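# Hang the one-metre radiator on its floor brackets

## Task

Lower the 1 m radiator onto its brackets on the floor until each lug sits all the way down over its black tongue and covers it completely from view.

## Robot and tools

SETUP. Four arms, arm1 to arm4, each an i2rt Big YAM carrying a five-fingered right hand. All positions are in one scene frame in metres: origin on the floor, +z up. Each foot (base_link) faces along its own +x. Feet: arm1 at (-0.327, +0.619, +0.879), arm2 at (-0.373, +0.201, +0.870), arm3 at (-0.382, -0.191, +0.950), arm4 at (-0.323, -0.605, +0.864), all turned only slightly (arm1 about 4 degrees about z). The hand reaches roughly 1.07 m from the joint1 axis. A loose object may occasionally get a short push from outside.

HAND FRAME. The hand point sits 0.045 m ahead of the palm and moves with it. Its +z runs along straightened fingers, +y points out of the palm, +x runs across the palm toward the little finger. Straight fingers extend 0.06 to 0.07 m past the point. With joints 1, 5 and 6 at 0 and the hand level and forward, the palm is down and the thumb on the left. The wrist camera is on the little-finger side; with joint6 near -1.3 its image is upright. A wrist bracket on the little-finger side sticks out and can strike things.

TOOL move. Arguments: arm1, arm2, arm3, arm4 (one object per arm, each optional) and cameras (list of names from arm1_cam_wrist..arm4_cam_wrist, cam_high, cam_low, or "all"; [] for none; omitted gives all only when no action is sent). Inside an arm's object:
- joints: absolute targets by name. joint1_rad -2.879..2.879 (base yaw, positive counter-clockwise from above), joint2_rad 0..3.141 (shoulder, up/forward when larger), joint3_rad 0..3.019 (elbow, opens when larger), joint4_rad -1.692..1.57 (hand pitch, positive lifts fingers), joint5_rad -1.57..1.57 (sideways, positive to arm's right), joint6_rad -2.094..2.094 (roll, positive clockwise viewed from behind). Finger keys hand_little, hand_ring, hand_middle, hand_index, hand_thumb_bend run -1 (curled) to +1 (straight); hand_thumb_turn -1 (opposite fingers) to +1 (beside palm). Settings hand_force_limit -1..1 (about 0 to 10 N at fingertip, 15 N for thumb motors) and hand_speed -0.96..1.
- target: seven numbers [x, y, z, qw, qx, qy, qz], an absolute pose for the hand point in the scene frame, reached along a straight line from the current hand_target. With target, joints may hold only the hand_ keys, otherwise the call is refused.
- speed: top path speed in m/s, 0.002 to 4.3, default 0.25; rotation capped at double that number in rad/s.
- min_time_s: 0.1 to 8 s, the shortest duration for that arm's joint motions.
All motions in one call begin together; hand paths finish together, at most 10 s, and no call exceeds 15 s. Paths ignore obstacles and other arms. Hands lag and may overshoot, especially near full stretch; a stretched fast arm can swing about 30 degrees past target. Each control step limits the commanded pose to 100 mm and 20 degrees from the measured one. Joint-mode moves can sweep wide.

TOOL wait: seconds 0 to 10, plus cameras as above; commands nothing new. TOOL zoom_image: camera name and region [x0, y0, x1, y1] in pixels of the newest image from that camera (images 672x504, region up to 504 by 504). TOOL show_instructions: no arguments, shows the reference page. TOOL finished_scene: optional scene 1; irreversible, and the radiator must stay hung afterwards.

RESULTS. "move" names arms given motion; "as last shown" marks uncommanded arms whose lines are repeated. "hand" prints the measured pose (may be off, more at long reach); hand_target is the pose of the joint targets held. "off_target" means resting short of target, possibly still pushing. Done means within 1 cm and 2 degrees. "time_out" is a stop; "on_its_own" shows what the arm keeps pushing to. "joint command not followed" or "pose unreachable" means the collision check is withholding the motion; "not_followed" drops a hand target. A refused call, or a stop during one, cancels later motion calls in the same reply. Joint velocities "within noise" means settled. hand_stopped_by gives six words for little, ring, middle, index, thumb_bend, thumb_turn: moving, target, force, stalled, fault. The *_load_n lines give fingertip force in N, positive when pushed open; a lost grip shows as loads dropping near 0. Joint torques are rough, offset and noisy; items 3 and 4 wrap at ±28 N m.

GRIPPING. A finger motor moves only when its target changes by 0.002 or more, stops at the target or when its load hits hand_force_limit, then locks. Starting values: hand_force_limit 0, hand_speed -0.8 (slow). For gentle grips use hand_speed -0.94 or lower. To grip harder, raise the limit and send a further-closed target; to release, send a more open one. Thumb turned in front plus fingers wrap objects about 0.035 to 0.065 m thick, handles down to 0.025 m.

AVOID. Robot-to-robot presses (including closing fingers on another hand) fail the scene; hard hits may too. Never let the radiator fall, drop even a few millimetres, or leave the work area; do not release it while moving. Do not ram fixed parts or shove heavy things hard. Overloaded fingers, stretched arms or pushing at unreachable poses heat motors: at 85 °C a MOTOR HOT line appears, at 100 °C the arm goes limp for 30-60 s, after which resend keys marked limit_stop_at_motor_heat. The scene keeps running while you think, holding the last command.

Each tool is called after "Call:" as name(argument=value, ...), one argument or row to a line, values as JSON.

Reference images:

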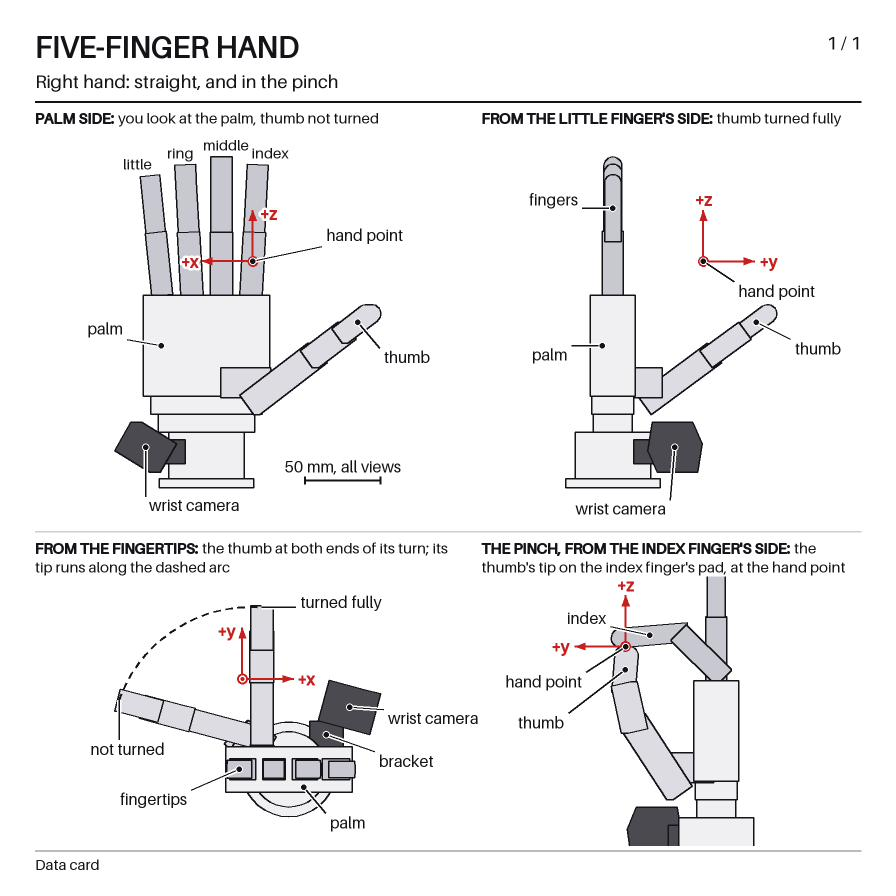

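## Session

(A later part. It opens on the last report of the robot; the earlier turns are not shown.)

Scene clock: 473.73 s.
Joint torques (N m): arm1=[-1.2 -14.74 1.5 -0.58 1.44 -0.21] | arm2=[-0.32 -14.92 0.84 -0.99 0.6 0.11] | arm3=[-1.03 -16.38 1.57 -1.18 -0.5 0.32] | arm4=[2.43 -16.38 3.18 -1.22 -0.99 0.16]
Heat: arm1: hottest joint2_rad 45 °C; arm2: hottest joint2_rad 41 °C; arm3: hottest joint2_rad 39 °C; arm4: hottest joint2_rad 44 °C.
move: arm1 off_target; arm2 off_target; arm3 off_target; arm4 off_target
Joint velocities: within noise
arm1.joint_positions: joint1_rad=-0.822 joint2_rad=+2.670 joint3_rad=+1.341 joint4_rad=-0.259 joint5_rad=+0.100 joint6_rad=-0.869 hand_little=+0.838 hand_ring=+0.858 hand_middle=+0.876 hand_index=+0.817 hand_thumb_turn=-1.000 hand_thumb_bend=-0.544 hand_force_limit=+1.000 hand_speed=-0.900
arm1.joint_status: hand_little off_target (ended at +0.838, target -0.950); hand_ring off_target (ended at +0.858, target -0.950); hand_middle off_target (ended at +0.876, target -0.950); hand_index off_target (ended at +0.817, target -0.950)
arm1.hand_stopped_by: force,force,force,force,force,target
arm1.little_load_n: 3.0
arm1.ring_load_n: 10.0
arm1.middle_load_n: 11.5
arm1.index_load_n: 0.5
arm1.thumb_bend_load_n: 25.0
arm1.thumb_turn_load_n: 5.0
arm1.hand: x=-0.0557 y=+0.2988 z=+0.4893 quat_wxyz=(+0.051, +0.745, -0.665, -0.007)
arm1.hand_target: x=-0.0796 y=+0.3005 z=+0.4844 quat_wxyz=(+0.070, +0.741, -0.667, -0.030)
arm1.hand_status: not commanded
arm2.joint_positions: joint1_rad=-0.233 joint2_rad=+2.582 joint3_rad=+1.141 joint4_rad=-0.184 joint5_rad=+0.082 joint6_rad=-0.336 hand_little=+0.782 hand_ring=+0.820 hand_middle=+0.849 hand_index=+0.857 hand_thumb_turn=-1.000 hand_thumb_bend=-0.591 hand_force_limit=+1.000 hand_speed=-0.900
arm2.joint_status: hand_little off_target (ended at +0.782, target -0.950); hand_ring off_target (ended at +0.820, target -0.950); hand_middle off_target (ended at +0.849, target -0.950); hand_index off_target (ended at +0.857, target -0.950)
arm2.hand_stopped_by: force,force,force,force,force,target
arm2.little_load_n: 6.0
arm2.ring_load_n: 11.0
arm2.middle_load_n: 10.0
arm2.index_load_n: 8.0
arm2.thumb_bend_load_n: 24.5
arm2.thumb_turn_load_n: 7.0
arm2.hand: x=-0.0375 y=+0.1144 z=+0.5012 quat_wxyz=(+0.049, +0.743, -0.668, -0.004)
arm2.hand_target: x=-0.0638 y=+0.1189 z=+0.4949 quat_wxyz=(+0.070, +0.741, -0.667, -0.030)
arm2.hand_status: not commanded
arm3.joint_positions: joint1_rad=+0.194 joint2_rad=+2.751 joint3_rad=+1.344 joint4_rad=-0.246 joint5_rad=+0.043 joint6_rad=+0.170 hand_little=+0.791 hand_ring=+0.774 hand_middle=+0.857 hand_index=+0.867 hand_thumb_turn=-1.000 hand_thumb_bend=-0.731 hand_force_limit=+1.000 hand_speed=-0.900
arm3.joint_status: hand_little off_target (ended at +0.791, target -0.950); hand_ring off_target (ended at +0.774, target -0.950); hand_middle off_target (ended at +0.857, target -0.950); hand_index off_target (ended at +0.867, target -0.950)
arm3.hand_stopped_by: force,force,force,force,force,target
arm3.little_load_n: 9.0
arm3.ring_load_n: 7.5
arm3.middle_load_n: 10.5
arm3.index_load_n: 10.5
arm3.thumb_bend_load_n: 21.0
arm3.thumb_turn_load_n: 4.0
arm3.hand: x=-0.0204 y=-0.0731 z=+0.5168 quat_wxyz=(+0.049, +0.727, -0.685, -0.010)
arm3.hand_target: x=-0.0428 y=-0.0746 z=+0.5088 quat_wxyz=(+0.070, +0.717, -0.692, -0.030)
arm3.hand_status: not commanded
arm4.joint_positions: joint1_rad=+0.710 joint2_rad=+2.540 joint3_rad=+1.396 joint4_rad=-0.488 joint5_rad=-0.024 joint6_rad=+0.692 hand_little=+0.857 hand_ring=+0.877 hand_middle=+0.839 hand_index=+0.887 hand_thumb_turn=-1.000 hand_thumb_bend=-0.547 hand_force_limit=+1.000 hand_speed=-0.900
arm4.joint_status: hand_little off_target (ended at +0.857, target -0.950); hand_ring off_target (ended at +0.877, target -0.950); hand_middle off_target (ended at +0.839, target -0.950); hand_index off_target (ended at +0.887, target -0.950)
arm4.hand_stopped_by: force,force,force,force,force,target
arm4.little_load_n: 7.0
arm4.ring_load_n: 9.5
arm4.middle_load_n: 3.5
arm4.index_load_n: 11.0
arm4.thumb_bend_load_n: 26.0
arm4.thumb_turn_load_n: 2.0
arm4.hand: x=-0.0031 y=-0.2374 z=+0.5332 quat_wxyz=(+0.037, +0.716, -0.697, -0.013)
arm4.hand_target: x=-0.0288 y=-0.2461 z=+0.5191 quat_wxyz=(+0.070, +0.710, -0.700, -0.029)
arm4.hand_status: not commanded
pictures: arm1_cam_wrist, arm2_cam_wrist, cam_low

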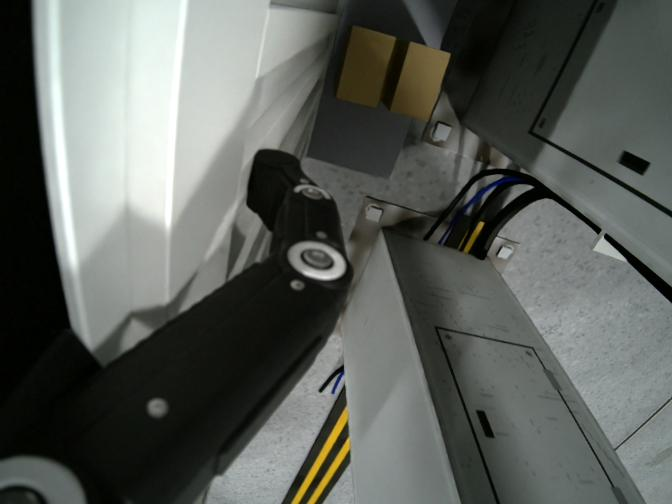

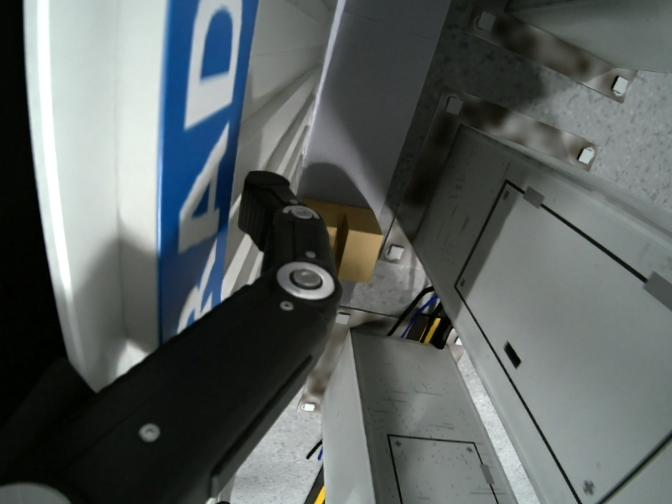

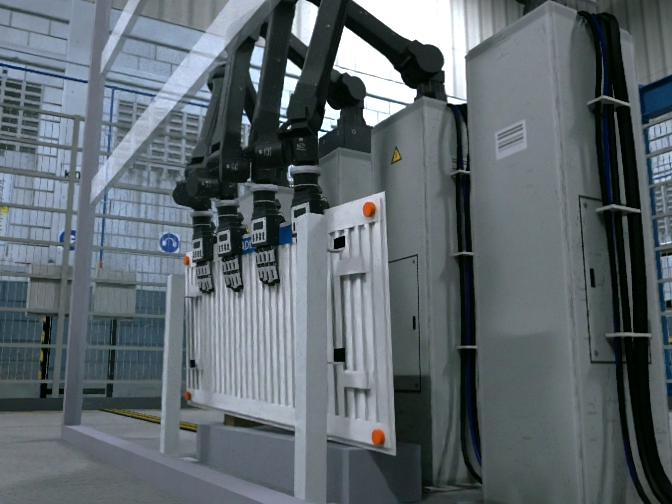

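Call:
move(
  arm1={"target": [-0.100, 0.3000, 0.512, 0.070, 0.741, -0.667, -0.030], "speed": 0.05, "joints": {"hand_little": -0.99, "hand_index": -0.99}},
  arm2={"target": [-0.076, 0.119, 0.518, 0.070, 0.741, -0.667, -0.030], "speed": 0.05},
  arm3={"target": [-0.050, -0.0745, 0.530, 0.070, 0.717, -0.692, -0.030], "speed": 0.05},
  arm4={"target": [-0.032, -0.2457, 0.538, 0.070, 0.710, -0.700, -0.030], "speed": 0.05, "joints": {"hand_middle": -0.99}},
)

Call:
move(
  arm1={"target": [-0.105, 0.3000, 0.545, 0.066, 0.741, -0.667, -0.026], "speed": 0.05},
  arm2={"target": [-0.080, 0.119, 0.545, 0.066, 0.741, -0.667, -0.026], "speed": 0.05},
  arm3={"target": [-0.052, -0.0745, 0.556, 0.066, 0.717, -0.692, -0.026], "speed": 0.05},
  arm4={"target": [-0.034, -0.2457, 0.562, 0.066, 0.710, -0.700, -0.026], "speed": 0.05},
  cameras=["cam_low", "arm1_cam_wrist", "arm2_cam_wrist"],
)

Scene clock: 475.57 s.
Joint torques (N m): arm1=[-3.08 -19.49 -2.69 -1.25 1.64 -0.37] | arm2=[-0.73 -19.66 -3.3 -1.62 0.68 0.08] | arm3=[-0.73 -20.95 -2.26 -1.72 -0.52 0.37] | arm4=[1.32 -20.19 1.01 -1.91 -1.12 0.21]
Heat: arm1: hottest joint2_rad 45 °C; arm2: hottest joint2_rad 41 °C; arm3: hottest joint2_rad 39 °C; arm4: hottest joint2_rad 44 °C.
move: arm1 off_target; arm2 off_target; arm3 off_target; arm4 off_target
Joint velocities: within noise
arm1.joint_positions: joint1_rad=-0.828 joint2_rad=+2.661 joint3_rad=+1.309 joint4_rad=-0.225 joint5_rad=+0.095 joint6_rad=-0.882 hand_little=+0.812 hand_ring=+0.858 hand_middle=+0.876 hand_index=+0.793 hand_thumb_turn=-1.000 hand_thumb_bend=-0.544 hand_force_limit=+1.000 hand_speed=-0.900
arm1.joint_status: hand_little off_target (ended at +0.812, target -0.990); hand_index off_target (ended at +0.793, target -0.990)
arm1.hand_stopped_by: force,force,force,force,force,target
arm1.little_load_n: 9.0
arm1.ring_load_n: 5.5
arm1.middle_load_n: 6.0
arm1.index_load_n: 9.5
arm1.thumb_bend_load_n: 27.5
arm1.thumb_turn_load_n: 3.0
arm1.hand: x=-0.0620 y=+0.3019 z=+0.4896 quat_wxyz=(+0.049, +0.748, -0.662, -0.002)
arm1.hand_target: x=-0.0982 y=+0.3014 z=+0.5096 quat_wxyz=(+0.069, +0.741, -0.667, -0.031)
arm1.hand_status: off_target (0.044 m and 4.1 deg from the pose sent, 0.050 m and 3.5 deg at the start)
arm2.joint_positions: joint1_rad=-0.233 joint2_rad=+2.578 joint3_rad=+1.119 joint4_rad=-0.164 joint5_rad=+0.080 joint6_rad=-0.340 hand_little=+0.782 hand_ring=+0.821 hand_middle=+0.849 hand_index=+0.857 hand_thumb_turn=-1.000 hand_thumb_bend=-0.591 hand_force_limit=+1.000 hand_speed=-0.900
arm2.joint_status: not commanded
arm2.hand_stopped_by: force,force,force,force,force,target
arm2.little_load_n: 7.5
arm2.ring_load_n: 12.5
arm2.middle_load_n: 11.0
arm2.index_load_n: 9.0
arm2.thumb_bend_load_n: 23.5
arm2.thumb_turn_load_n: 6.0
arm2.hand: x=-0.0437 y=+0.1159 z=+0.5017 quat_wxyz=(+0.048, +0.744, -0.666, -0.003)
arm2.hand_target: x=-0.0751 y=+0.1192 z=+0.5167 quat_wxyz=(+0.070, +0.741, -0.667, -0.030)
arm2.hand_status: off_target (0.036 m and 4.0 deg from the pose sent, 0.042 m and 3.8 deg at the start)
arm3.joint_positions: joint1_rad=+0.194 joint2_rad=+2.748 joint3_rad=+1.327 joint4_rad=-0.229 joint5_rad=+0.043 joint6_rad=+0.170 hand_little=+0.791 hand_ring=+0.774 hand_middle=+0.857 hand_index=+0.867 hand_thumb_turn=-1.000 hand_thumb_bend=-0.731 hand_force_limit=+1.000 hand_speed=-0.900
arm3.joint_status: not commanded
arm3.hand_stopped_by: force,force,force,force,force,target
arm3.little_load_n: 9.5
arm3.ring_load_n: 8.0
arm3.middle_load_n: 11.0
arm3.index_load_n: 10.5
arm3.thumb_bend_load_n: 21.0
arm3.thumb_turn_load_n: 4.0
arm3.hand: x=-0.0246 y=-0.0741 z=+0.5169 quat_wxyz=(+0.048, +0.727, -0.685, -0.009)
arm3.hand_target: x=-0.0495 y=-0.0747 z=+0.5292 quat_wxyz=(+0.070, +0.717, -0.692, -0.030)
arm3.hand_status: off_target (0.029 m and 3.8 deg from the pose sent, 0.032 m and 3.6 deg at the start)
arm4.joint_positions: joint1_rad=+0.710 joint2_rad=+2.538 joint3_rad=+1.394 joint4_rad=-0.488 joint5_rad=-0.023 joint6_rad=+0.688 hand_little=+0.857 hand_ring=+0.877 hand_middle=+0.822 hand_index=+0.887 hand_thumb_turn=-1.000 hand_thumb_bend=-0.547 hand_force_limit=+1.000 hand_speed=-0.900
arm4.joint_status: hand_middle off_target (ended at +0.822, target -0.990)
arm4.hand_stopped_by: force,force,force,force,force,target
arm4.little_load_n: 7.0
arm4.ring_load_n: 10.5
arm4.middle_load_n: 12.5
arm4.index_load_n: 12.5
arm4.thumb_bend_load_n: 28.5
arm4.thumb_turn_load_n: 2.0
arm4.hand: x=-0.0038 y=-0.2384 z=+0.5336 quat_wxyz=(+0.037, +0.718, -0.695, -0.013)
arm4.hand_target: x=-0.0310 y=-0.2457 z=+0.5379 quat_wxyz=(+0.070, +0.710, -0.700, -0.029)
arm4.hand_status: off_target (0.029 m and 4.4 deg from the pose sent, 0.031 m and 4.4 deg at the start)
pictures: none

Scene clock: 476.83 s.
Joint torques (N m): arm1=[-1.96 -23.82 -4.49 -2.77 1.83 0] | arm2=[-0.67 -23.3 -5.56 -2.71 0.66 0.21] | arm3=[-0.5 -25.47 -4.74 -2.99 -0.41 0.39] | arm4=[1.85 -24.12 0.05 -3.36 -1.19 0.3]
Heat: arm1: hottest joint2_rad 45 °C; arm2: hottest joint2_rad 41 °C; arm3: hottest joint2_rad 39 °C; arm4: hottest joint2_rad 44 °C.
move: arm1 off_target; arm2 off_target; arm3 off_target; arm4 off_target
Joint velocities: within noise
arm1.joint_positions: joint1_rad=-0.852 joint2_rad=+2.644 joint3_rad=+1.268 joint4_rad=-0.190 joint5_rad=+0.082 joint6_rad=-0.929 hand_little=+0.812 hand_ring=+0.858 hand_middle=+0.876 hand_index=+0.793 hand_thumb_turn=-1.000 hand_thumb_bend=-0.544 hand_force_limit=+1.000 hand_speed=-0.900
arm1.joint_status: not commanded
arm1.hand_stopped_by: force,force,force,force,force,target
arm1.little_load_n: 9.5
arm1.ring_load_n: 7.5
arm1.middle_load_n: 10.0
arm1.index_load_n: 13.5
arm1.thumb_bend_load_n: 27.5
arm1.thumb_turn_load_n: 3.0
arm1.hand: x=-0.0752 y=+0.3002 z=+0.4927 quat_wxyz=(+0.043, +0.755, -0.654, +0.002)
arm1.hand_target: x=-0.1035 y=+0.3010 z=+0.5372 quat_wxyz=(+0.066, +0.742, -0.667, -0.026)
arm1.hand_status: off_target (0.060 m and 4.7 deg from the pose sent, 0.070 m and 3.5 deg at the start)
arm2.joint_positions: joint1_rad=-0.238 joint2_rad=+2.567 joint3_rad=+1.085 joint4_rad=-0.134 joint5_rad=+0.078 joint6_rad=-0.356 hand_little=+0.782 hand_ring=+0.821 hand_middle=+0.849 hand_index=+0.857 hand_thumb_turn=-1.000 hand_thumb_bend=-0.590 hand_force_limit=+1.000 hand_speed=-0.900
arm2.joint_status: not commanded
arm2.hand_stopped_by: force,force,force,force,force,target
arm2.little_load_n: 9.0
arm2.ring_load_n: 15.0
arm2.middle_load_n: 12.5
arm2.index_load_n: 9.5
arm2.thumb_bend_load_n: 26.5
arm2.thumb_turn_load_n: 5.5
arm2.hand: x=-0.0530 y=+0.1157 z=+0.5042 quat_wxyz=(+0.046, +0.748, -0.662, -0.001)
arm2.hand_target: x=-0.0798 y=+0.1192 z=+0.5392 quat_wxyz=(+0.066, +0.742, -0.667, -0.026)
arm2.hand_status: off_target (0.049 m and 3.8 deg from the pose sent, 0.057 m and 3.4 deg at the start)
arm3.joint_positions: joint1_rad=+0.194 joint2_rad=+2.737 joint3_rad=+1.293 joint4_rad=-0.191 joint5_rad=+0.043 joint6_rad=+0.170 hand_little=+0.791 hand_ring=+0.774 hand_middle=+0.857 hand_index=+0.867 hand_thumb_turn=-1.000 hand_thumb_bend=-0.731 hand_force_limit=+1.000 hand_speed=-0.900
arm3.joint_status: not commanded
arm3.hand_stopped_by: force,force,force,force,force,target
arm3.little_load_n: 11.5
arm3.ring_load_n: 9.5
arm3.middle_load_n: 11.5
arm3.index_load_n: 10.0
arm3.thumb_bend_load_n: 23.0
arm3.thumb_turn_load_n: 3.0
arm3.hand: x=-0.0306 y=-0.0754 z=+0.5186 quat_wxyz=(+0.042, +0.727, -0.685, -0.005)
arm3.hand_target: x=-0.0516 y=-0.0748 z=+0.5518 quat_wxyz=(+0.066, +0.718, -0.693, -0.026)
arm3.hand_status: off_target (0.043 m and 3.9 deg from the pose sent, 0.048 m and 3.2 deg at the start)
arm4.joint_positions: joint1_rad=+0.718 joint2_rad=+2.527 joint3_rad=+1.362 joint4_rad=-0.460 joint5_rad=-0.014 joint6_rad=+0.684 hand_little=+0.857 hand_ring=+0.877 hand_middle=+0.823 hand_index=+0.887 hand_thumb_turn=-1.000 hand_thumb_bend=-0.546 hand_force_limit=+1.000 hand_speed=-0.900
arm4.joint_status: not commanded
arm4.hand_stopped_by: force,force,force,force,force,target
arm4.little_load_n: 10.0
arm4.ring_load_n: 12.0
arm4.middle_load_n: 13.0
arm4.index_load_n: 13.0
arm4.thumb_bend_load_n: 30.0
arm4.thumb_turn_load_n: 2.0
arm4.hand: x=-0.0106 y=-0.2421 z=+0.5334 quat_wxyz=(+0.034, +0.722, -0.691, -0.008)
arm4.hand_target: x=-0.0330 y=-0.2455 z=+0.5595 quat_wxyz=(+0.065, +0.710, -0.700, -0.025)
arm4.hand_status: off_target (0.037 m and 4.5 deg from the pose sent, 0.042 m and 3.8 deg at the start)
pictures: arm1_cam_wrist, arm2_cam_wrist, cam_low

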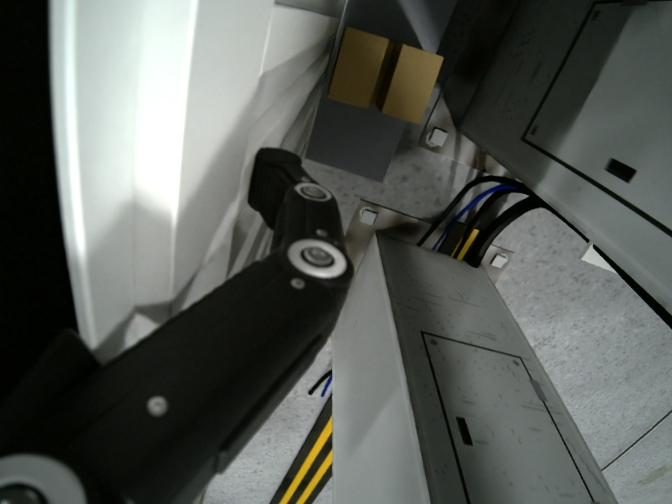

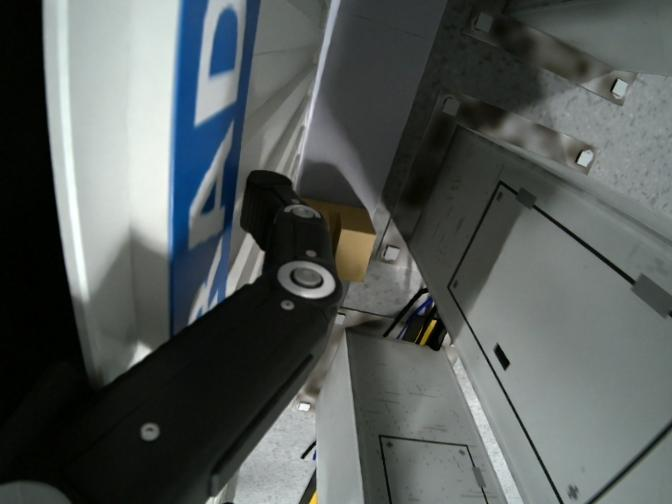

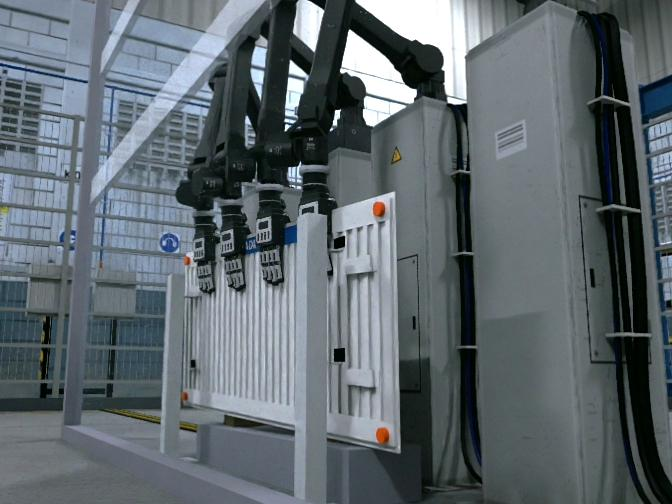

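Call:
move(
  arm1={"target": [-0.105, 0.3000, 0.575, 0.064, 0.741, -0.667, -0.030], "speed": 0.05},
  arm2={"target": [-0.080, 0.119, 0.570, 0.064, 0.741, -0.667, -0.030], "speed": 0.05},
  arm3={"target": [-0.052, -0.0745, 0.578, 0.064, 0.717, -0.692, -0.029], "speed": 0.05},
  arm4={"target": [-0.034, -0.2457, 0.583, 0.064, 0.710, -0.700, -0.029], "speed": 0.05},
  cameras=["cam_low"],
)

Call:
move(
  arm1={"target": [-0.105, 0.3000, 0.600, 0.058, 0.741, -0.667, -0.034], "speed": 0.05},
  arm2={"target": [-0.080, 0.119, 0.590, 0.058, 0.741, -0.667, -0.034], "speed": 0.05},
  arm3={"target": [-0.052, -0.0745, 0.595, 0.058, 0.717, -0.692, -0.033], "speed": 0.05},
  arm4={"target": [-0.034, -0.2457, 0.598, 0.058, 0.710, -0.700, -0.033], "speed": 0.05},
  cameras=["cam_low", "arm1_cam_wrist", "arm2_cam_wrist", "arm4_cam_wrist"],
)

Scene clock: 478.87 s.
Joint torques (N m): arm1=[-1.67 -23.94 -3.63 -3.54 2.05 0.13] | arm2=[-0.26 -24.64 -4.53 -4.05 0.76 0.27] | arm3=[-0.73 -27.16 -5.29 -3.69 -0.55 0.43] | arm4=[1.55 -26.93 -0.4 -4.31 -1.37 0.35]
Heat: arm1: hottest joint2_rad 45 °C; arm2: hottest joint2_rad 41 °C; arm3: hottest joint2_rad 39 °C; arm4: hottest joint2_rad 44 °C.
move: arm1 off_target; arm2 off_target; arm3 off_target; arm4 off_target
Joint velocities: within noise
arm1.joint_positions: joint1_rad=-0.860 joint2_rad=+2.579 joint3_rad=+1.225 joint4_rad=-0.214 joint5_rad=+0.073 joint6_rad=-0.940 hand_little=+0.812 hand_ring=+0.858 hand_middle=+0.876 hand_index=+0.793 hand_thumb_turn=-1.000 hand_thumb_bend=-0.544 hand_force_limit=+1.000 hand_speed=-0.900
arm1.joint_status: not commanded
arm1.hand_stopped_by: force,force,force,force,force,target
arm1.little_load_n: 9.0
arm1.ring_load_n: 7.0
arm1.middle_load_n: 9.5
arm1.index_load_n: 13.5
arm1.thumb_bend_load_n: 28.0
arm1.thumb_turn_load_n: 0.0
arm1.hand: x=-0.0768 y=+0.2994 z=+0.5178 quat_wxyz=(+0.038, +0.757, -0.653, +0.002)
arm1.hand_target: x=-0.1035 y=+0.3006 z=+0.5662 quat_wxyz=(+0.064, +0.742, -0.667, -0.029)
arm1.hand_status: off_target (0.064 m and 5.3 deg from the pose sent, 0.088 m and 4.9 deg at the start)
arm2.joint_positions: joint1_rad=-0.246 joint2_rad=+2.512 joint3_rad=+1.045 joint4_rad=-0.139 joint5_rad=+0.069 joint6_rad=-0.364 hand_little=+0.782 hand_ring=+0.821 hand_middle=+0.849 hand_index=+0.857 hand_thumb_turn=-1.000 hand_thumb_bend=-0.590 hand_force_limit=+1.000 hand_speed=-0.900
arm2.joint_status: not commanded
arm2.hand_stopped_by: force,force,force,force,force,target
arm2.little_load_n: 6.5
arm2.ring_load_n: 15.0
arm2.middle_load_n: 12.0
arm2.index_load_n: 8.0
arm2.thumb_bend_load_n: 26.0
arm2.thumb_turn_load_n: 3.5
arm2.hand: x=-0.0539 y=+0.1148 z=+0.5232 quat_wxyz=(+0.039, +0.748, -0.662, +0.001)
arm2.hand_target: x=-0.0795 y=+0.1191 z=+0.5629 quat_wxyz=(+0.063, +0.742, -0.667, -0.029)
arm2.hand_status: off_target (0.054 m and 4.7 deg from the pose sent, 0.071 m and 4.1 deg at the start)
arm3.joint_positions: joint1_rad=+0.194 joint2_rad=+2.705 joint3_rad=+1.264 joint4_rad=-0.190 joint5_rad=+0.039 joint6_rad=+0.163 hand_little=+0.791 hand_ring=+0.774 hand_middle=+0.857 hand_index=+0.867 hand_thumb_turn=-1.000 hand_thumb_bend=-0.730 hand_force_limit=+1.000 hand_speed=-0.900
arm3.joint_status: not commanded
arm3.hand_stopped_by: force,force,force,force,force,target
arm3.little_load_n: 11.0
arm3.ring_load_n: 8.5
arm3.middle_load_n: 11.0
arm3.index_load_n: 9.5
arm3.thumb_bend_load_n: 24.0
arm3.thumb_turn_load_n: 0.5
arm3.hand: x=-0.0316 y=-0.0753 z=+0.5306 quat_wxyz=(+0.039, +0.729, -0.683, -0.006)
arm3.hand_target: x=-0.0517 y=-0.0746 z=+0.5716 quat_wxyz=(+0.064, +0.718, -0.693, -0.028)
arm3.hand_status: off_target (0.052 m and 4.3 deg from the pose sent, 0.063 m and 4.0 deg at the start)
arm4.joint_positions: joint1_rad=+0.718 joint2_rad=+2.511 joint3_rad=+1.345 joint4_rad=-0.450 joint5_rad=-0.015 joint6_rad=+0.679 hand_little=+0.857 hand_ring=+0.877 hand_middle=+0.823 hand_index=+0.887 hand_thumb_turn=-1.000 hand_thumb_bend=-0.546 hand_force_limit=+1.000 hand_speed=-0.900
arm4.joint_status: not commanded
arm4.hand_stopped_by: force,force,force,force,force,target
arm4.little_load_n: 9.5
arm4.ring_load_n: 12.0
arm4.middle_load_n: 13.0
arm4.index_load_n: 13.0
arm4.thumb_bend_load_n: 32.0
arm4.thumb_turn_load_n: 0.0
arm4.hand: x=-0.0116 y=-0.2430 z=+0.5384 quat_wxyz=(+0.030, +0.724, -0.689, -0.008)
arm4.hand_target: x=-0.0329 y=-0.2453 z=+0.5780 quat_wxyz=(+0.063, +0.710, -0.700, -0.028)
arm4.hand_status: off_target (0.050 m and 5.0 deg from the pose sent, 0.055 m and 4.5 deg at the start)

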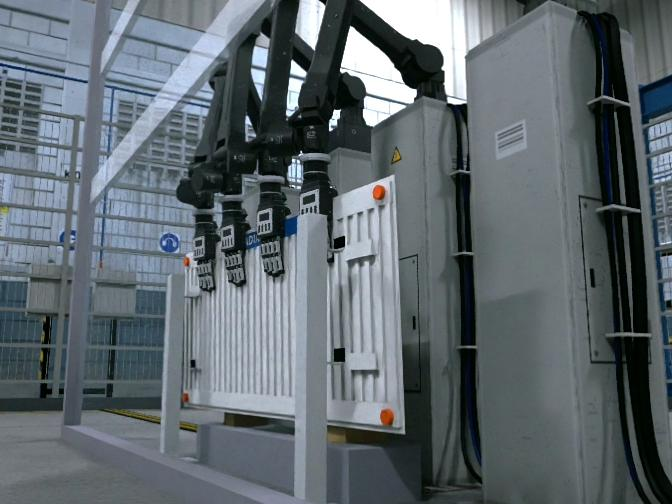

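Scene clock: 480.13 s.
Joint torques (N m): arm1=[-1.44 -24.06 -3.08 -3.66 2.03 0.18] | arm2=[-0.32 -24.12 -3.84 -4.05 0.58 0.25] | arm3=[-0.79 -27.93 -5.49 -3.92 -0.82 0.44] | arm4=[2.37 -27.63 -0.98 -4.86 -1.44 0.32]
Heat: arm1: hottest joint2_rad 45 °C; arm2: hottest joint2_rad 41 °C; arm3: hottest joint2_rad 39 °C; arm4: hottest joint2_rad 44 °C.
move: arm1 off_target; arm2 off_target; arm3 off_target; arm4 off_target
Joint velocities: within noise
arm1.joint_positions: joint1_rad=-0.867 joint2_rad=+2.516 joint3_rad=+1.197 joint4_rad=-0.259 joint5_rad=+0.063 joint6_rad=-0.951 hand_little=+0.812 hand_ring=+0.858 hand_middle=+0.876 hand_index=+0.793 hand_thumb_turn=-1.000 hand_thumb_bend=-0.543 hand_force_limit=+1.000 hand_speed=-0.900
arm1.joint_status: not commanded
arm1.hand_stopped_by: force,force,force,force,force,target
arm1.little_load_n: 9.0
arm1.ring_load_n: 7.0
arm1.middle_load_n: 10.5
arm1.index_load_n: 14.5
arm1.thumb_bend_load_n: 28.0
arm1.thumb_turn_load_n: 0.0
arm1.hand: x=-0.0777 y=+0.2981 z=+0.5433 quat_wxyz=(+0.032, +0.758, -0.652, -0.003)
arm1.hand_target: x=-0.1036 y=+0.3005 z=+0.5913 quat_wxyz=(+0.058, +0.742, -0.667, -0.033)
arm1.hand_status: off_target (0.063 m and 5.3 deg from the pose sent, 0.087 m and 5.3 deg at the start)
arm2.joint_positions: joint1_rad=-0.254 joint2_rad=+2.454 joint3_rad=+1.016 joint4_rad=-0.171 joint5_rad=+0.060 joint6_rad=-0.370 hand_little=+0.782 hand_ring=+0.821 hand_middle=+0.849 hand_index=+0.857 hand_thumb_turn=-1.000 hand_thumb_bend=-0.590 hand_force_limit=+1.000 hand_speed=-0.900
arm2.joint_status: not commanded
arm2.hand_stopped_by: force,force,force,force,force,target
arm2.little_load_n: 5.0
arm2.ring_load_n: 16.5
arm2.middle_load_n: 12.5
arm2.index_load_n: 8.0
arm2.thumb_bend_load_n: 26.0
arm2.thumb_turn_load_n: 5.0
arm2.hand: x=-0.0546 y=+0.1135 z=+0.5444 quat_wxyz=(+0.036, +0.748, -0.663, -0.003)
arm2.hand_target: x=-0.0798 y=+0.1190 z=+0.5830 quat_wxyz=(+0.058, +0.742, -0.667, -0.033)
arm2.hand_status: off_target (0.052 m and 4.4 deg from the pose sent, 0.072 m and 4.6 deg at the start)
arm3.joint_positions: joint1_rad=+0.189 joint2_rad=+2.673 joint3_rad=+1.235 joint4_rad=-0.189 joint5_rad=+0.033 joint6_rad=+0.157 hand_little=+0.791 hand_ring=+0.774 hand_middle=+0.857 hand_index=+0.867 hand_thumb_turn=-1.000 hand_thumb_bend=-0.730 hand_force_limit=+1.000 hand_speed=-0.900
arm3.joint_status: not commanded
arm3.hand_stopped_by: force,force,force,force,force,target
arm3.little_load_n: 11.5
arm3.ring_load_n: 9.0
arm3.middle_load_n: 11.0
arm3.index_load_n: 9.0
arm3.thumb_bend_load_n: 24.0
arm3.thumb_turn_load_n: 0.5
arm3.hand: x=-0.0323 y=-0.0765 z=+0.5427 quat_wxyz=(+0.036, +0.730, -0.683, -0.008)
arm3.hand_target: x=-0.0519 y=-0.0747 z=+0.5874 quat_wxyz=(+0.058, +0.718, -0.693, -0.032)
arm3.hand_status: off_target (0.056 m and 4.3 deg from the pose sent, 0.068 m and 4.2 deg at the start)
arm4.joint_positions: joint1_rad=+0.714 joint2_rad=+2.495 joint3_rad=+1.325 joint4_rad=-0.437 joint5_rad=-0.019 joint6_rad=+0.674 hand_little=+0.857 hand_ring=+0.877 hand_middle=+0.823 hand_index=+0.887 hand_thumb_turn=-1.000 hand_thumb_bend=-0.546 hand_force_limit=+1.000 hand_speed=-0.900
arm4.joint_status: not commanded
arm4.hand_stopped_by: force,force,force,force,force,target
arm4.little_load_n: 9.5
arm4.ring_load_n: 11.5
arm4.middle_load_n: 12.5
arm4.index_load_n: 12.5
arm4.thumb_bend_load_n: 32.5
arm4.thumb_turn_load_n: 0.0
arm4.hand: x=-0.0119 y=-0.2445 z=+0.5435 quat_wxyz=(+0.024, +0.724, -0.689, -0.010)
arm4.hand_target: x=-0.0327 y=-0.2451 z=+0.5910 quat_wxyz=(+0.056, +0.711, -0.701, -0.032)
arm4.hand_status: off_target (0.059 m and 5.1 deg from the pose sent, 0.064 m and 4.8 deg at the start)
pictures: arm1_cam_wrist, arm2_cam_wrist, arm4_cam_wrist, cam_low

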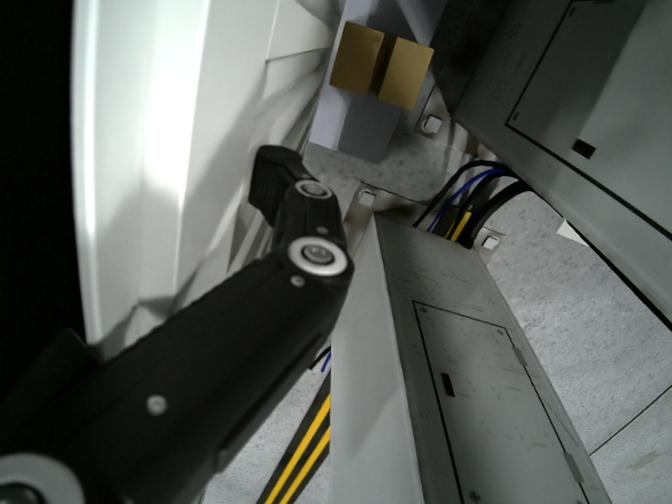

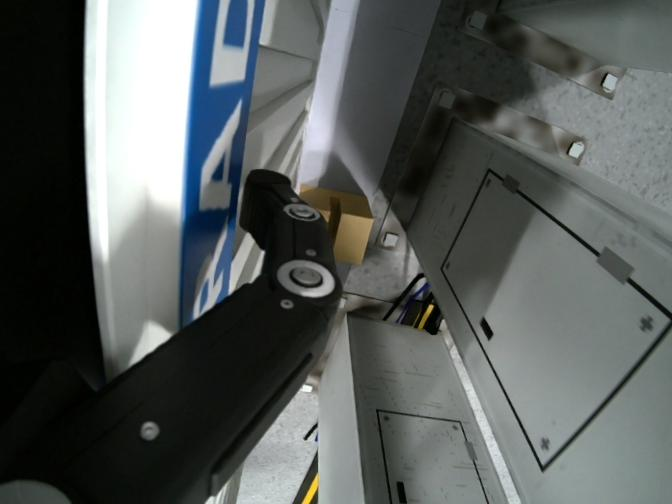

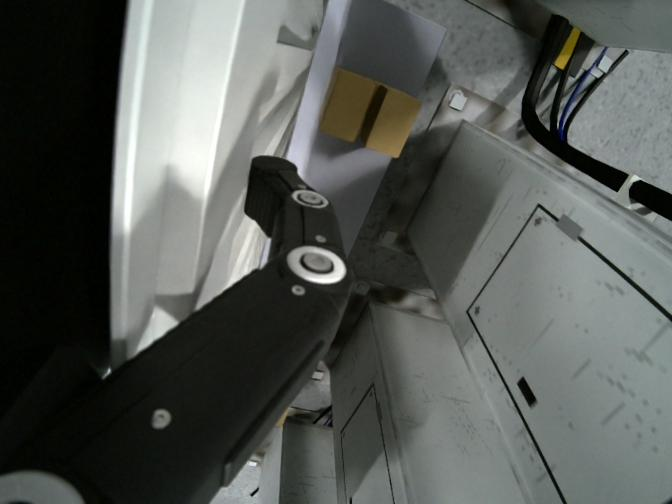

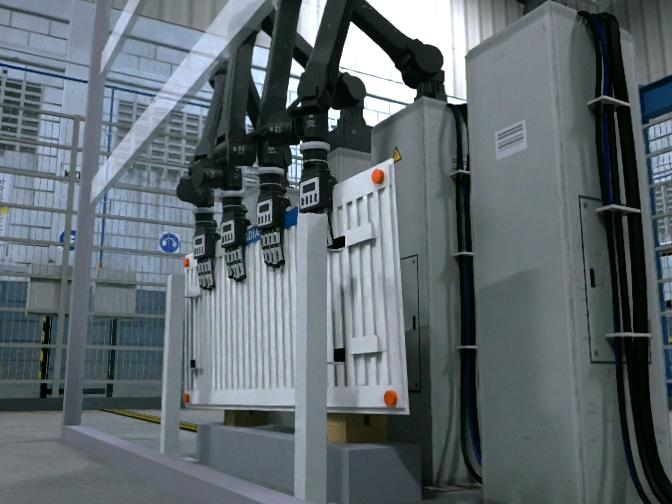

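Call:
move(
  arm1={"target": [-0.105, 0.3000, 0.612, 0.054, 0.741, -0.667, -0.038], "speed": 0.05},
  arm2={"target": [-0.080, 0.119, 0.605, 0.054, 0.741, -0.667, -0.038], "speed": 0.05},
  arm3={"target": [-0.052, -0.0745, 0.612, 0.055, 0.717, -0.692, -0.037], "speed": 0.05},
  arm4={"target": [-0.034, -0.2457, 0.620, 0.055, 0.710, -0.700, -0.037], "speed": 0.05},
  cameras=["cam_low"],
)

Call:
zoom_image(
  camera="cam_low",
  region=[160, 240, 230, 420],
)

Scene clock: 481.97 s.
Joint torques (N m): arm1=[-1.2 -23.47 -2.55 -3.6 2.02 0.22] | arm2=[-0.26 -23.36 -3.08 -4.05 0.45 0.2] | arm3=[-0.79 -29.39 -5.94 -4.46 -1.02 0.42] | arm4=[2.49 -30.04 -1.54 -5.72 -1.68 0.32]
Heat: arm1: hottest joint2_rad 46 °C; arm2: hottest joint2_rad 41 °C; arm3: hottest joint2_rad 40 °C; arm4: hottest joint2_rad 45 °C.
move: arm1 off_target; arm2 off_target; arm3 off_target; arm4 off_target
Joint velocities: within noise
arm1.joint_positions: joint1_rad=-0.872 joint2_rad=+2.479 joint3_rad=+1.186 joint4_rad=-0.293 joint5_rad=+0.055 joint6_rad=-0.957 hand_little=+0.812 hand_ring=+0.858 hand_middle=+0.876 hand_index=+0.793 hand_thumb_turn=-1.000 hand_thumb_bend=-0.543 hand_force_limit=+1.000 hand_speed=-0.900
arm1.joint_status: not commanded
arm1.hand_stopped_by: force,force,force,force,force,target
arm1.little_load_n: 9.0
arm1.ring_load_n: 7.5
arm1.middle_load_n: 11.0
arm1.index_load_n: 14.5
arm1.thumb_bend_load_n: 28.0
arm1.thumb_turn_load_n: 0.0
arm1.hand: x=-0.0777 y=+0.2968 z=+0.5589 quat_wxyz=(+0.028, +0.758, -0.651, -0.007)
arm1.hand_target: x=-0.1035 y=+0.3003 z=+0.6042 quat_wxyz=(+0.054, +0.742, -0.667, -0.037)
arm1.hand_status: off_target (0.060 m and 5.3 deg from the pose sent, 0.074 m and 5.4 deg at the start)
arm2.joint_positions: joint1_rad=-0.260 joint2_rad=+2.404 joint3_rad=+0.996 joint4_rad=-0.204 joint5_rad=+0.053 joint6_rad=-0.375 hand_little=+0.782 hand_ring=+0.821 hand_middle=+0.849 hand_index=+0.857 hand_thumb_turn=-1.000 hand_thumb_bend=-0.590 hand_force_limit=+1.000 hand_speed=-0.900
arm2.joint_status: not commanded
arm2.hand_stopped_by: force,force,force,force,force,target
arm2.little_load_n: 5.5
arm2.ring_load_n: 16.0
arm2.middle_load_n: 12.5
arm2.index_load_n: 7.5
arm2.thumb_bend_load_n: 26.0
arm2.thumb_turn_load_n: 5.0
arm2.hand: x=-0.0542 y=+0.1123 z=+0.5629 quat_wxyz=(+0.033, +0.747, -0.664, -0.006)
arm2.hand_target: x=-0.0795 y=+0.1188 z=+0.5988 quat_wxyz=(+0.054, +0.742, -0.667, -0.037)
arm2.hand_status: off_target (0.050 m and 4.4 deg from the pose sent, 0.066 m and 4.6 deg at the start)
arm3.joint_positions: joint1_rad=+0.185 joint2_rad=+2.651 joint3_rad=+1.217 joint4_rad=-0.189 joint5_rad=+0.028 joint6_rad=+0.153 hand_little=+0.791 hand_ring=+0.774 hand_middle=+0.857 hand_index=+0.867 hand_thumb_turn=-1.000 hand_thumb_bend=-0.730 hand_force_limit=+1.000 hand_speed=-0.900
arm3.joint_status: not commanded
arm3.hand_stopped_by: force,force,force,force,force,target
arm3.little_load_n: 12.0
arm3.ring_load_n: 9.0
arm3.middle_load_n: 11.5
arm3.index_load_n: 9.5
arm3.thumb_bend_load_n: 24.0
arm3.thumb_turn_load_n: 0.5
arm3.hand: x=-0.0325 y=-0.0775 z=+0.5507 quat_wxyz=(+0.033, +0.729, -0.683, -0.009)
arm3.hand_target: x=-0.0520 y=-0.0748 z=+0.6019 quat_wxyz=(+0.055, +0.718, -0.693, -0.036)
arm3.hand_status: off_target (0.064 m and 4.4 deg from the pose sent, 0.072 m and 4.4 deg at the start)
arm4.joint_positions: joint1_rad=+0.712 joint2_rad=+2.484 joint3_rad=+1.313 joint4_rad=-0.432 joint5_rad=-0.021 joint6_rad=+0.674 hand_little=+0.858 hand_ring=+0.877 hand_middle=+0.823 hand_index=+0.887 hand_thumb_turn=-1.000 hand_thumb_bend=-0.546 hand_force_limit=+1.000 hand_speed=-0.900
arm4.joint_status: not commanded
arm4.hand_stopped_by: force,force,force,force,force,target
arm4.little_load_n: 11.0
arm4.ring_load_n: 12.0
arm4.middle_load_n: 12.5
arm4.index_load_n: 12.5
arm4.thumb_bend_load_n: 31.5
arm4.thumb_turn_load_n: 0.0
arm4.hand: x=-0.0121 y=-0.2454 z=+0.5472 quat_wxyz=(+0.022, +0.724, -0.690, -0.011)
arm4.hand_target: x=-0.0327 y=-0.2448 z=+0.6084 quat_wxyz=(+0.053, +0.711, -0.701, -0.036)
arm4.hand_status: off_target (0.076 m and 5.2 deg from the pose sent, 0.080 m and 5.1 deg at the start)

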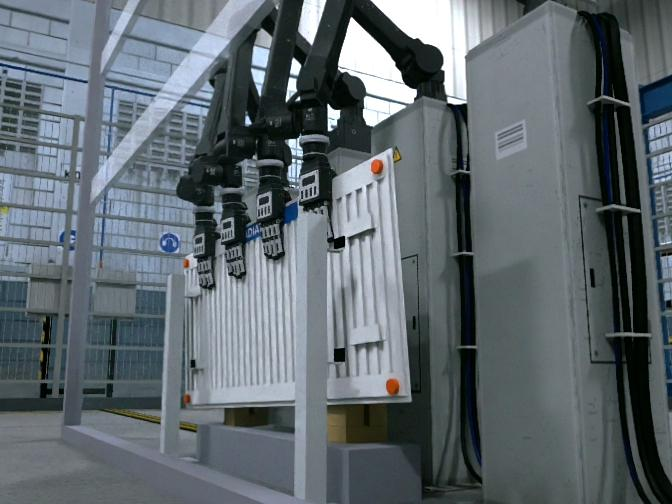

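Scaled by 2.800 from the camera's image (finer frame: 960x720).

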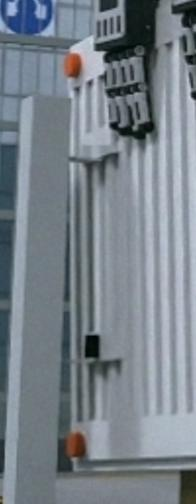

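Call:
move(
  arm1={"target": [-0.105, 0.3000, 0.618, 0.044, 0.742, -0.667, -0.028], "speed": 0.05},
  arm2={"target": [-0.080, 0.119, 0.608, 0.044, 0.742, -0.667, -0.028], "speed": 0.05},
  arm3={"target": [-0.052, -0.0745, 0.620, 0.048, 0.717, -0.693, -0.030], "speed": 0.05},
  arm4={"target": [-0.032, -0.2457, 0.642, 0.050, 0.710, -0.700, -0.034], "speed": 0.05},
  cameras=["cam_low", "arm4_cam_wrist", "arm3_cam_wrist"],
)

Call:
zoom_image(
  camera="cam_low",
  region=[160, 240, 230, 420],
)

Scene clock: 483.90 s.
Joint torques (N m): arm1=[-1.55 -23.24 -2.71 -3.03 1.56 0.09] | arm2=[-0.44 -23.41 -3.95 -2.73 0.37 0.29] | arm3=[-0.56 -30.15 -6.69 -4.12 -0.86 0.45] | arm4=[2.2 -31.44 -1.36 -6.37 -1.81 0.27]
Heat: arm1: hottest joint2_rad 46 °C; arm2: hottest joint2_rad 41 °C; arm3: hottest joint2_rad 40 °C; arm4: hottest joint2_rad 45 °C.
move: arm1 off_target; arm2 off_target; arm3 off_target; arm4 off_target
Joint velocities: within noise
arm1.joint_positions: joint1_rad=-0.877 joint2_rad=+2.451 joint3_rad=+1.167 joint4_rad=-0.293 joint5_rad=+0.048 joint6_rad=-0.957 hand_little=+0.812 hand_ring=+0.858 hand_middle=+0.876 hand_index=+0.793 hand_thumb_turn=-1.000 hand_thumb_bend=-0.543 hand_force_limit=+1.000 hand_speed=-0.900
arm1.joint_status: not commanded
arm1.hand_stopped_by: force,force,force,force,force,target
arm1.little_load_n: 8.5
arm1.ring_load_n: 5.0
arm1.middle_load_n: 5.5
arm1.index_load_n: 8.5
arm1.thumb_bend_load_n: 27.5
arm1.thumb_turn_load_n: 0.5
arm1.hand: x=-0.0781 y=+0.2963 z=+0.5683 quat_wxyz=(+0.025, +0.757, -0.653, -0.003)
arm1.hand_target: x=-0.1036 y=+0.3004 z=+0.6106 quat_wxyz=(+0.044, +0.743, -0.667, -0.028)
arm1.hand_status: off_target (0.057 m and 4.3 deg from the pose sent, 0.065 m and 4.0 deg at the start)
arm2.joint_positions: joint1_rad=-0.266 joint2_rad=+2.383 joint3_rad=+0.980 joint4_rad=-0.204 joint5_rad=+0.046 joint6_rad=-0.384 hand_little=+0.782 hand_ring=+0.821 hand_middle=+0.849 hand_index=+0.857 hand_thumb_turn=-1.000 hand_thumb_bend=-0.590 hand_force_limit=+1.000 hand_speed=-0.900
arm2.joint_status: not commanded
arm2.hand_stopped_by: force,force,force,force,force,target
arm2.little_load_n: 6.0
arm2.ring_load_n: 16.0
arm2.middle_load_n: 12.5
arm2.index_load_n: 8.0
arm2.thumb_bend_load_n: 24.0
arm2.thumb_turn_load_n: 4.0
arm2.hand: x=-0.0555 y=+0.1113 z=+0.5697 quat_wxyz=(+0.029, +0.748, -0.663, -0.005)
arm2.hand_target: x=-0.0798 y=+0.1187 z=+0.6021 quat_wxyz=(+0.044, +0.743, -0.668, -0.028)
arm2.hand_status: off_target (0.046 m and 3.2 deg from the pose sent, 0.052 m and 2.9 deg at the start)
arm3.joint_positions: joint1_rad=+0.183 joint2_rad=+2.637 joint3_rad=+1.197 joint4_rad=-0.175 joint5_rad=+0.028 joint6_rad=+0.153 hand_little=+0.791 hand_ring=+0.774 hand_middle=+0.857 hand_index=+0.867 hand_thumb_turn=-1.000 hand_thumb_bend=-0.730 hand_force_limit=+1.000 hand_speed=-0.900
arm3.joint_status: not commanded
arm3.hand_stopped_by: force,force,force,force,force,target
arm3.little_load_n: 11.5
arm3.ring_load_n: 8.0
arm3.middle_load_n: 10.5
arm3.index_load_n: 8.5
arm3.thumb_bend_load_n: 23.5
arm3.thumb_turn_load_n: 0.0
arm3.hand: x=-0.0334 y=-0.0782 z=+0.5551 quat_wxyz=(+0.029, +0.729, -0.684, -0.006)
arm3.hand_target: x=-0.0524 y=-0.0749 z=+0.6086 quat_wxyz=(+0.048, +0.718, -0.694, -0.029)
arm3.hand_status: off_target (0.068 m and 3.9 deg from the pose sent, 0.072 m and 3.5 deg at the start)
arm4.joint_positions: joint1_rad=+0.712 joint2_rad=+2.455 joint3_rad=+1.289 joint4_rad=-0.428 joint5_rad=-0.012 joint6_rad=+0.681 hand_little=+0.858 hand_ring=+0.877 hand_middle=+0.823 hand_index=+0.887 hand_thumb_turn=-1.000 hand_thumb_bend=-0.546 hand_force_limit=+1.000 hand_speed=-0.900
arm4.joint_status: not commanded
arm4.hand_stopped_by: force,force,force,force,force,target
arm4.little_load_n: 7.0
arm4.ring_load_n: 12.0
arm4.middle_load_n: 11.5
arm4.index_load_n: 10.5
arm4.thumb_bend_load_n: 26.5
arm4.thumb_turn_load_n: 1.5
arm4.hand: x=-0.0119 y=-0.2472 z=+0.5568 quat_wxyz=(+0.018, +0.721, -0.692, -0.006)
arm4.hand_target: x=-0.0306 y=-0.2447 z=+0.6271 quat_wxyz=(+0.047, +0.711, -0.701, -0.033)
arm4.hand_status: off_target (0.088 m and 5.1 deg from the pose sent, 0.097 m and 4.6 deg at the start)
pictures: arm3_cam_wrist, arm4_cam_wrist, cam_low

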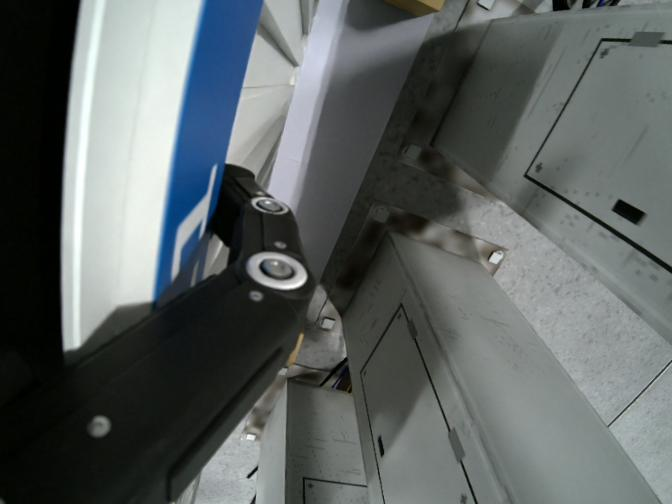

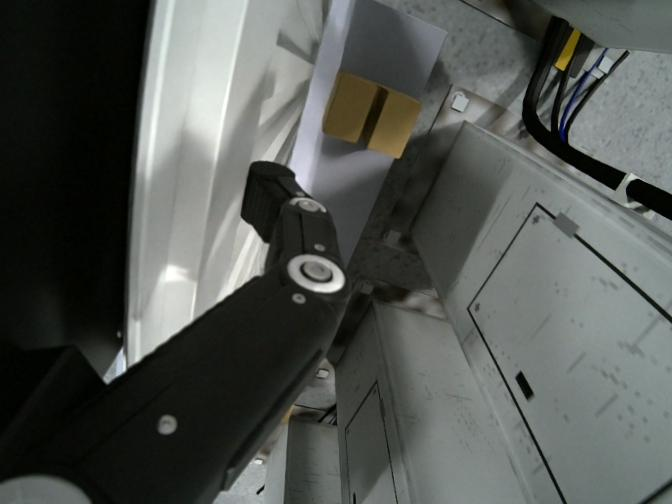

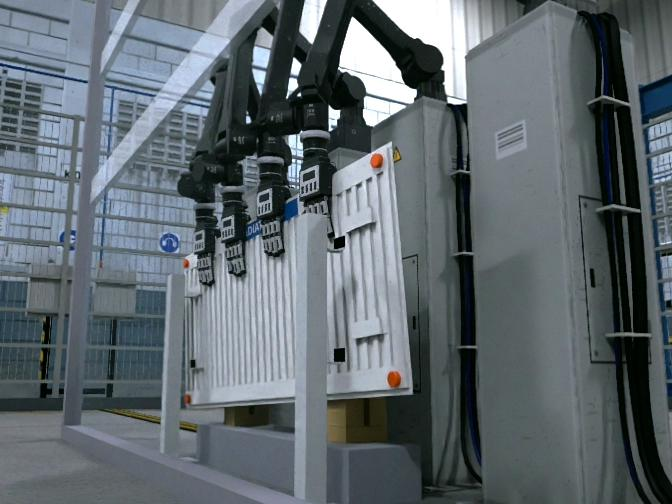

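Scaled by 2.800 from the camera's image (finer frame: 960x720).

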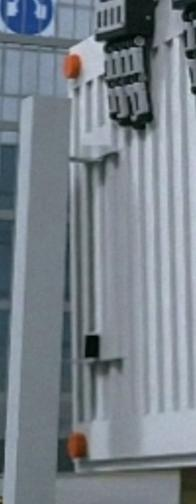

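Call:
move(
  arm1={"target": [-0.102, 0.3000, 0.616, 0.034, 0.742, -0.667, -0.026], "speed": 0.05},
  arm2={"target": [-0.074, 0.119, 0.608, 0.034, 0.742, -0.667, -0.026], "speed": 0.05},
  arm3={"target": [-0.042, -0.0745, 0.618, 0.036, 0.717, -0.693, -0.026], "speed": 0.05},
  arm4={"target": [-0.016, -0.2457, 0.624, 0.038, 0.710, -0.701, -0.028], "speed": 0.05},
  cameras=["cam_low"],
)

Call:
zoom_image(
  camera="cam_low",
  region=[160, 240, 230, 420],
)

Scene clock: 486.30 s.
Joint torques (N m): arm1=[-1.79 -22.95 -2.36 -3.04 0.97 0.04] | arm2=[-0.15 -23.12 -3.52 -2.69 0 0.24] | arm3=[-1.03 -30.15 -5.87 -3.7 -1.03 0.4] | arm4=[0.38 -28.81 0.7 -5.3 -1.49 0.09]
Heat: arm1: hottest joint2_rad 47 °C; arm2: hottest joint2_rad 41 °C; arm3: hottest joint2_rad 40 °C; arm4: hottest joint2_rad 45 °C.
move: arm1 off_target; arm2 off_target; arm3 off_target; arm4 off_target
Joint velocities: within noise
arm1.joint_positions: joint1_rad=-0.878 joint2_rad=+2.451 joint3_rad=+1.167 joint4_rad=-0.293 joint5_rad=+0.045 joint6_rad=-0.956 hand_little=+0.812 hand_ring=+0.858 hand_middle=+0.876 hand_index=+0.793 hand_thumb_turn=-1.000 hand_thumb_bend=-0.543 hand_force_limit=+1.000 hand_speed=-0.900
arm1.joint_status: not commanded
arm1.hand_stopped_by: force,force,force,force,force,target
arm1.little_load_n: 8.0
arm1.ring_load_n: 4.5
arm1.middle_load_n: 4.5
arm1.index_load_n: 7.5
arm1.thumb_bend_load_n: 27.5
arm1.thumb_turn_load_n: 0.5
arm1.hand: x=-0.0779 y=+0.2965 z=+0.5682 quat_wxyz=(+0.023, +0.756, -0.654, -0.002)
arm1.hand_target: x=-0.1010 y=+0.3004 z=+0.6092 quat_wxyz=(+0.034, +0.743, -0.668, -0.026)
arm1.hand_status: off_target (0.054 m and 3.7 deg from the pose sent, 0.053 m and 3.7 deg at the start)
arm2.joint_positions: joint1_rad=-0.270 joint2_rad=+2.382 joint3_rad=+0.980 joint4_rad=-0.203 joint5_rad=+0.039 joint6_rad=-0.387 hand_little=+0.782 hand_ring=+0.821 hand_middle=+0.849 hand_index=+0.857 hand_thumb_turn=-1.000 hand_thumb_bend=-0.590 hand_force_limit=+1.000 hand_speed=-0.900
arm2.joint_status: not commanded
arm2.hand_stopped_by: force,force,force,force,force,target
arm2.little_load_n: 5.5
arm2.ring_load_n: 15.5
arm2.middle_load_n: 11.5
arm2.index_load_n: 7.0
arm2.thumb_bend_load_n: 24.5
arm2.thumb_turn_load_n: 5.0
arm2.hand: x=-0.0550 y=+0.1112 z=+0.5698 quat_wxyz=(+0.026, +0.748, -0.663, -0.006)
arm2.hand_target: x=-0.0739 y=+0.1187 z=+0.6025 quat_wxyz=(+0.034, +0.743, -0.668, -0.026)
arm2.hand_status: off_target (0.043 m and 2.6 deg from the pose sent, 0.043 m and 2.6 deg at the start)
arm3.joint_positions: joint1_rad=+0.182 joint2_rad=+2.637 joint3_rad=+1.195 joint4_rad=-0.168 joint5_rad=+0.025 joint6_rad=+0.149 hand_little=+0.791 hand_ring=+0.774 hand_middle=+0.857 hand_index=+0.867 hand_thumb_turn=-1.000 hand_thumb_bend=-0.730 hand_force_limit=+1.000 hand_speed=-0.900
arm3.joint_status: not commanded
arm3.hand_stopped_by: force,force,force,force,force,target
arm3.little_load_n: 10.5
arm3.ring_load_n: 7.5
arm3.middle_load_n: 10.0
arm3.index_load_n: 8.0
arm3.thumb_bend_load_n: 23.0
arm3.thumb_turn_load_n: 0.0
arm3.hand: x=-0.0328 y=-0.0785 z=+0.5549 quat_wxyz=(+0.026, +0.730, -0.683, -0.006)
arm3.hand_target: x=-0.0429 y=-0.0748 z=+0.6075 quat_wxyz=(+0.036, +0.718, -0.694, -0.026)
arm3.hand_status: off_target (0.064 m and 3.1 deg from the pose sent, 0.064 m and 3.0 deg at the start)
arm4.joint_positions: joint1_rad=+0.712 joint2_rad=+2.455 joint3_rad=+1.289 joint4_rad=-0.428 joint5_rad=-0.011 joint6_rad=+0.681 hand_little=+0.858 hand_ring=+0.877 hand_middle=+0.823 hand_index=+0.887 hand_thumb_turn=-1.000 hand_thumb_bend=-0.546 hand_force_limit=+1.000 hand_speed=-0.900
arm4.joint_status: not commanded
arm4.hand_stopped_by: force,force,force,force,force,target
arm4.little_load_n: 7.0
arm4.ring_load_n: 12.0
arm4.middle_load_n: 11.5
arm4.index_load_n: 10.5
arm4.thumb_bend_load_n: 26.5
arm4.thumb_turn_load_n: 1.5
arm4.hand: x=-0.0112 y=-0.2472 z=+0.5568 quat_wxyz=(+0.018, +0.721, -0.693, -0.005)
arm4.hand_target: x=-0.0159 y=-0.2450 z=+0.6152 quat_wxyz=(+0.036, +0.711, -0.702, -0.028)
arm4.hand_status: off_target (0.067 m and 3.8 deg from the pose sent, 0.067 m and 3.8 deg at the start)

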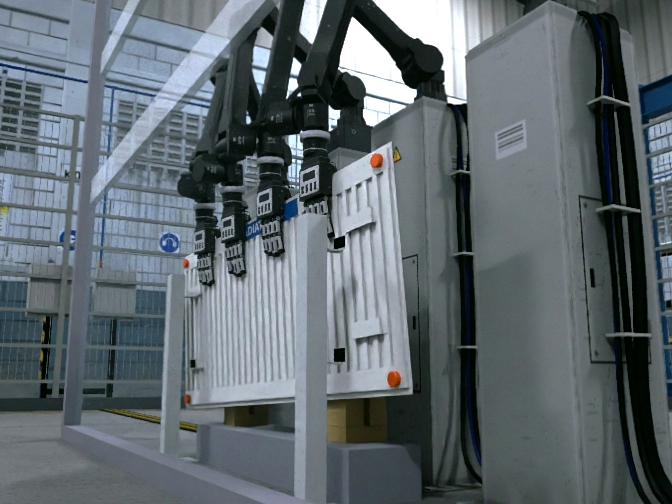

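Scaled by 2.800 from the camera's image (finer frame: 960x720).

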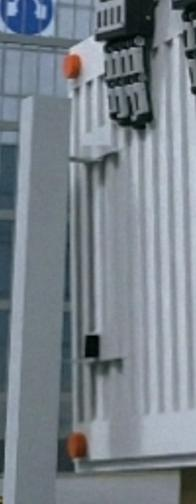

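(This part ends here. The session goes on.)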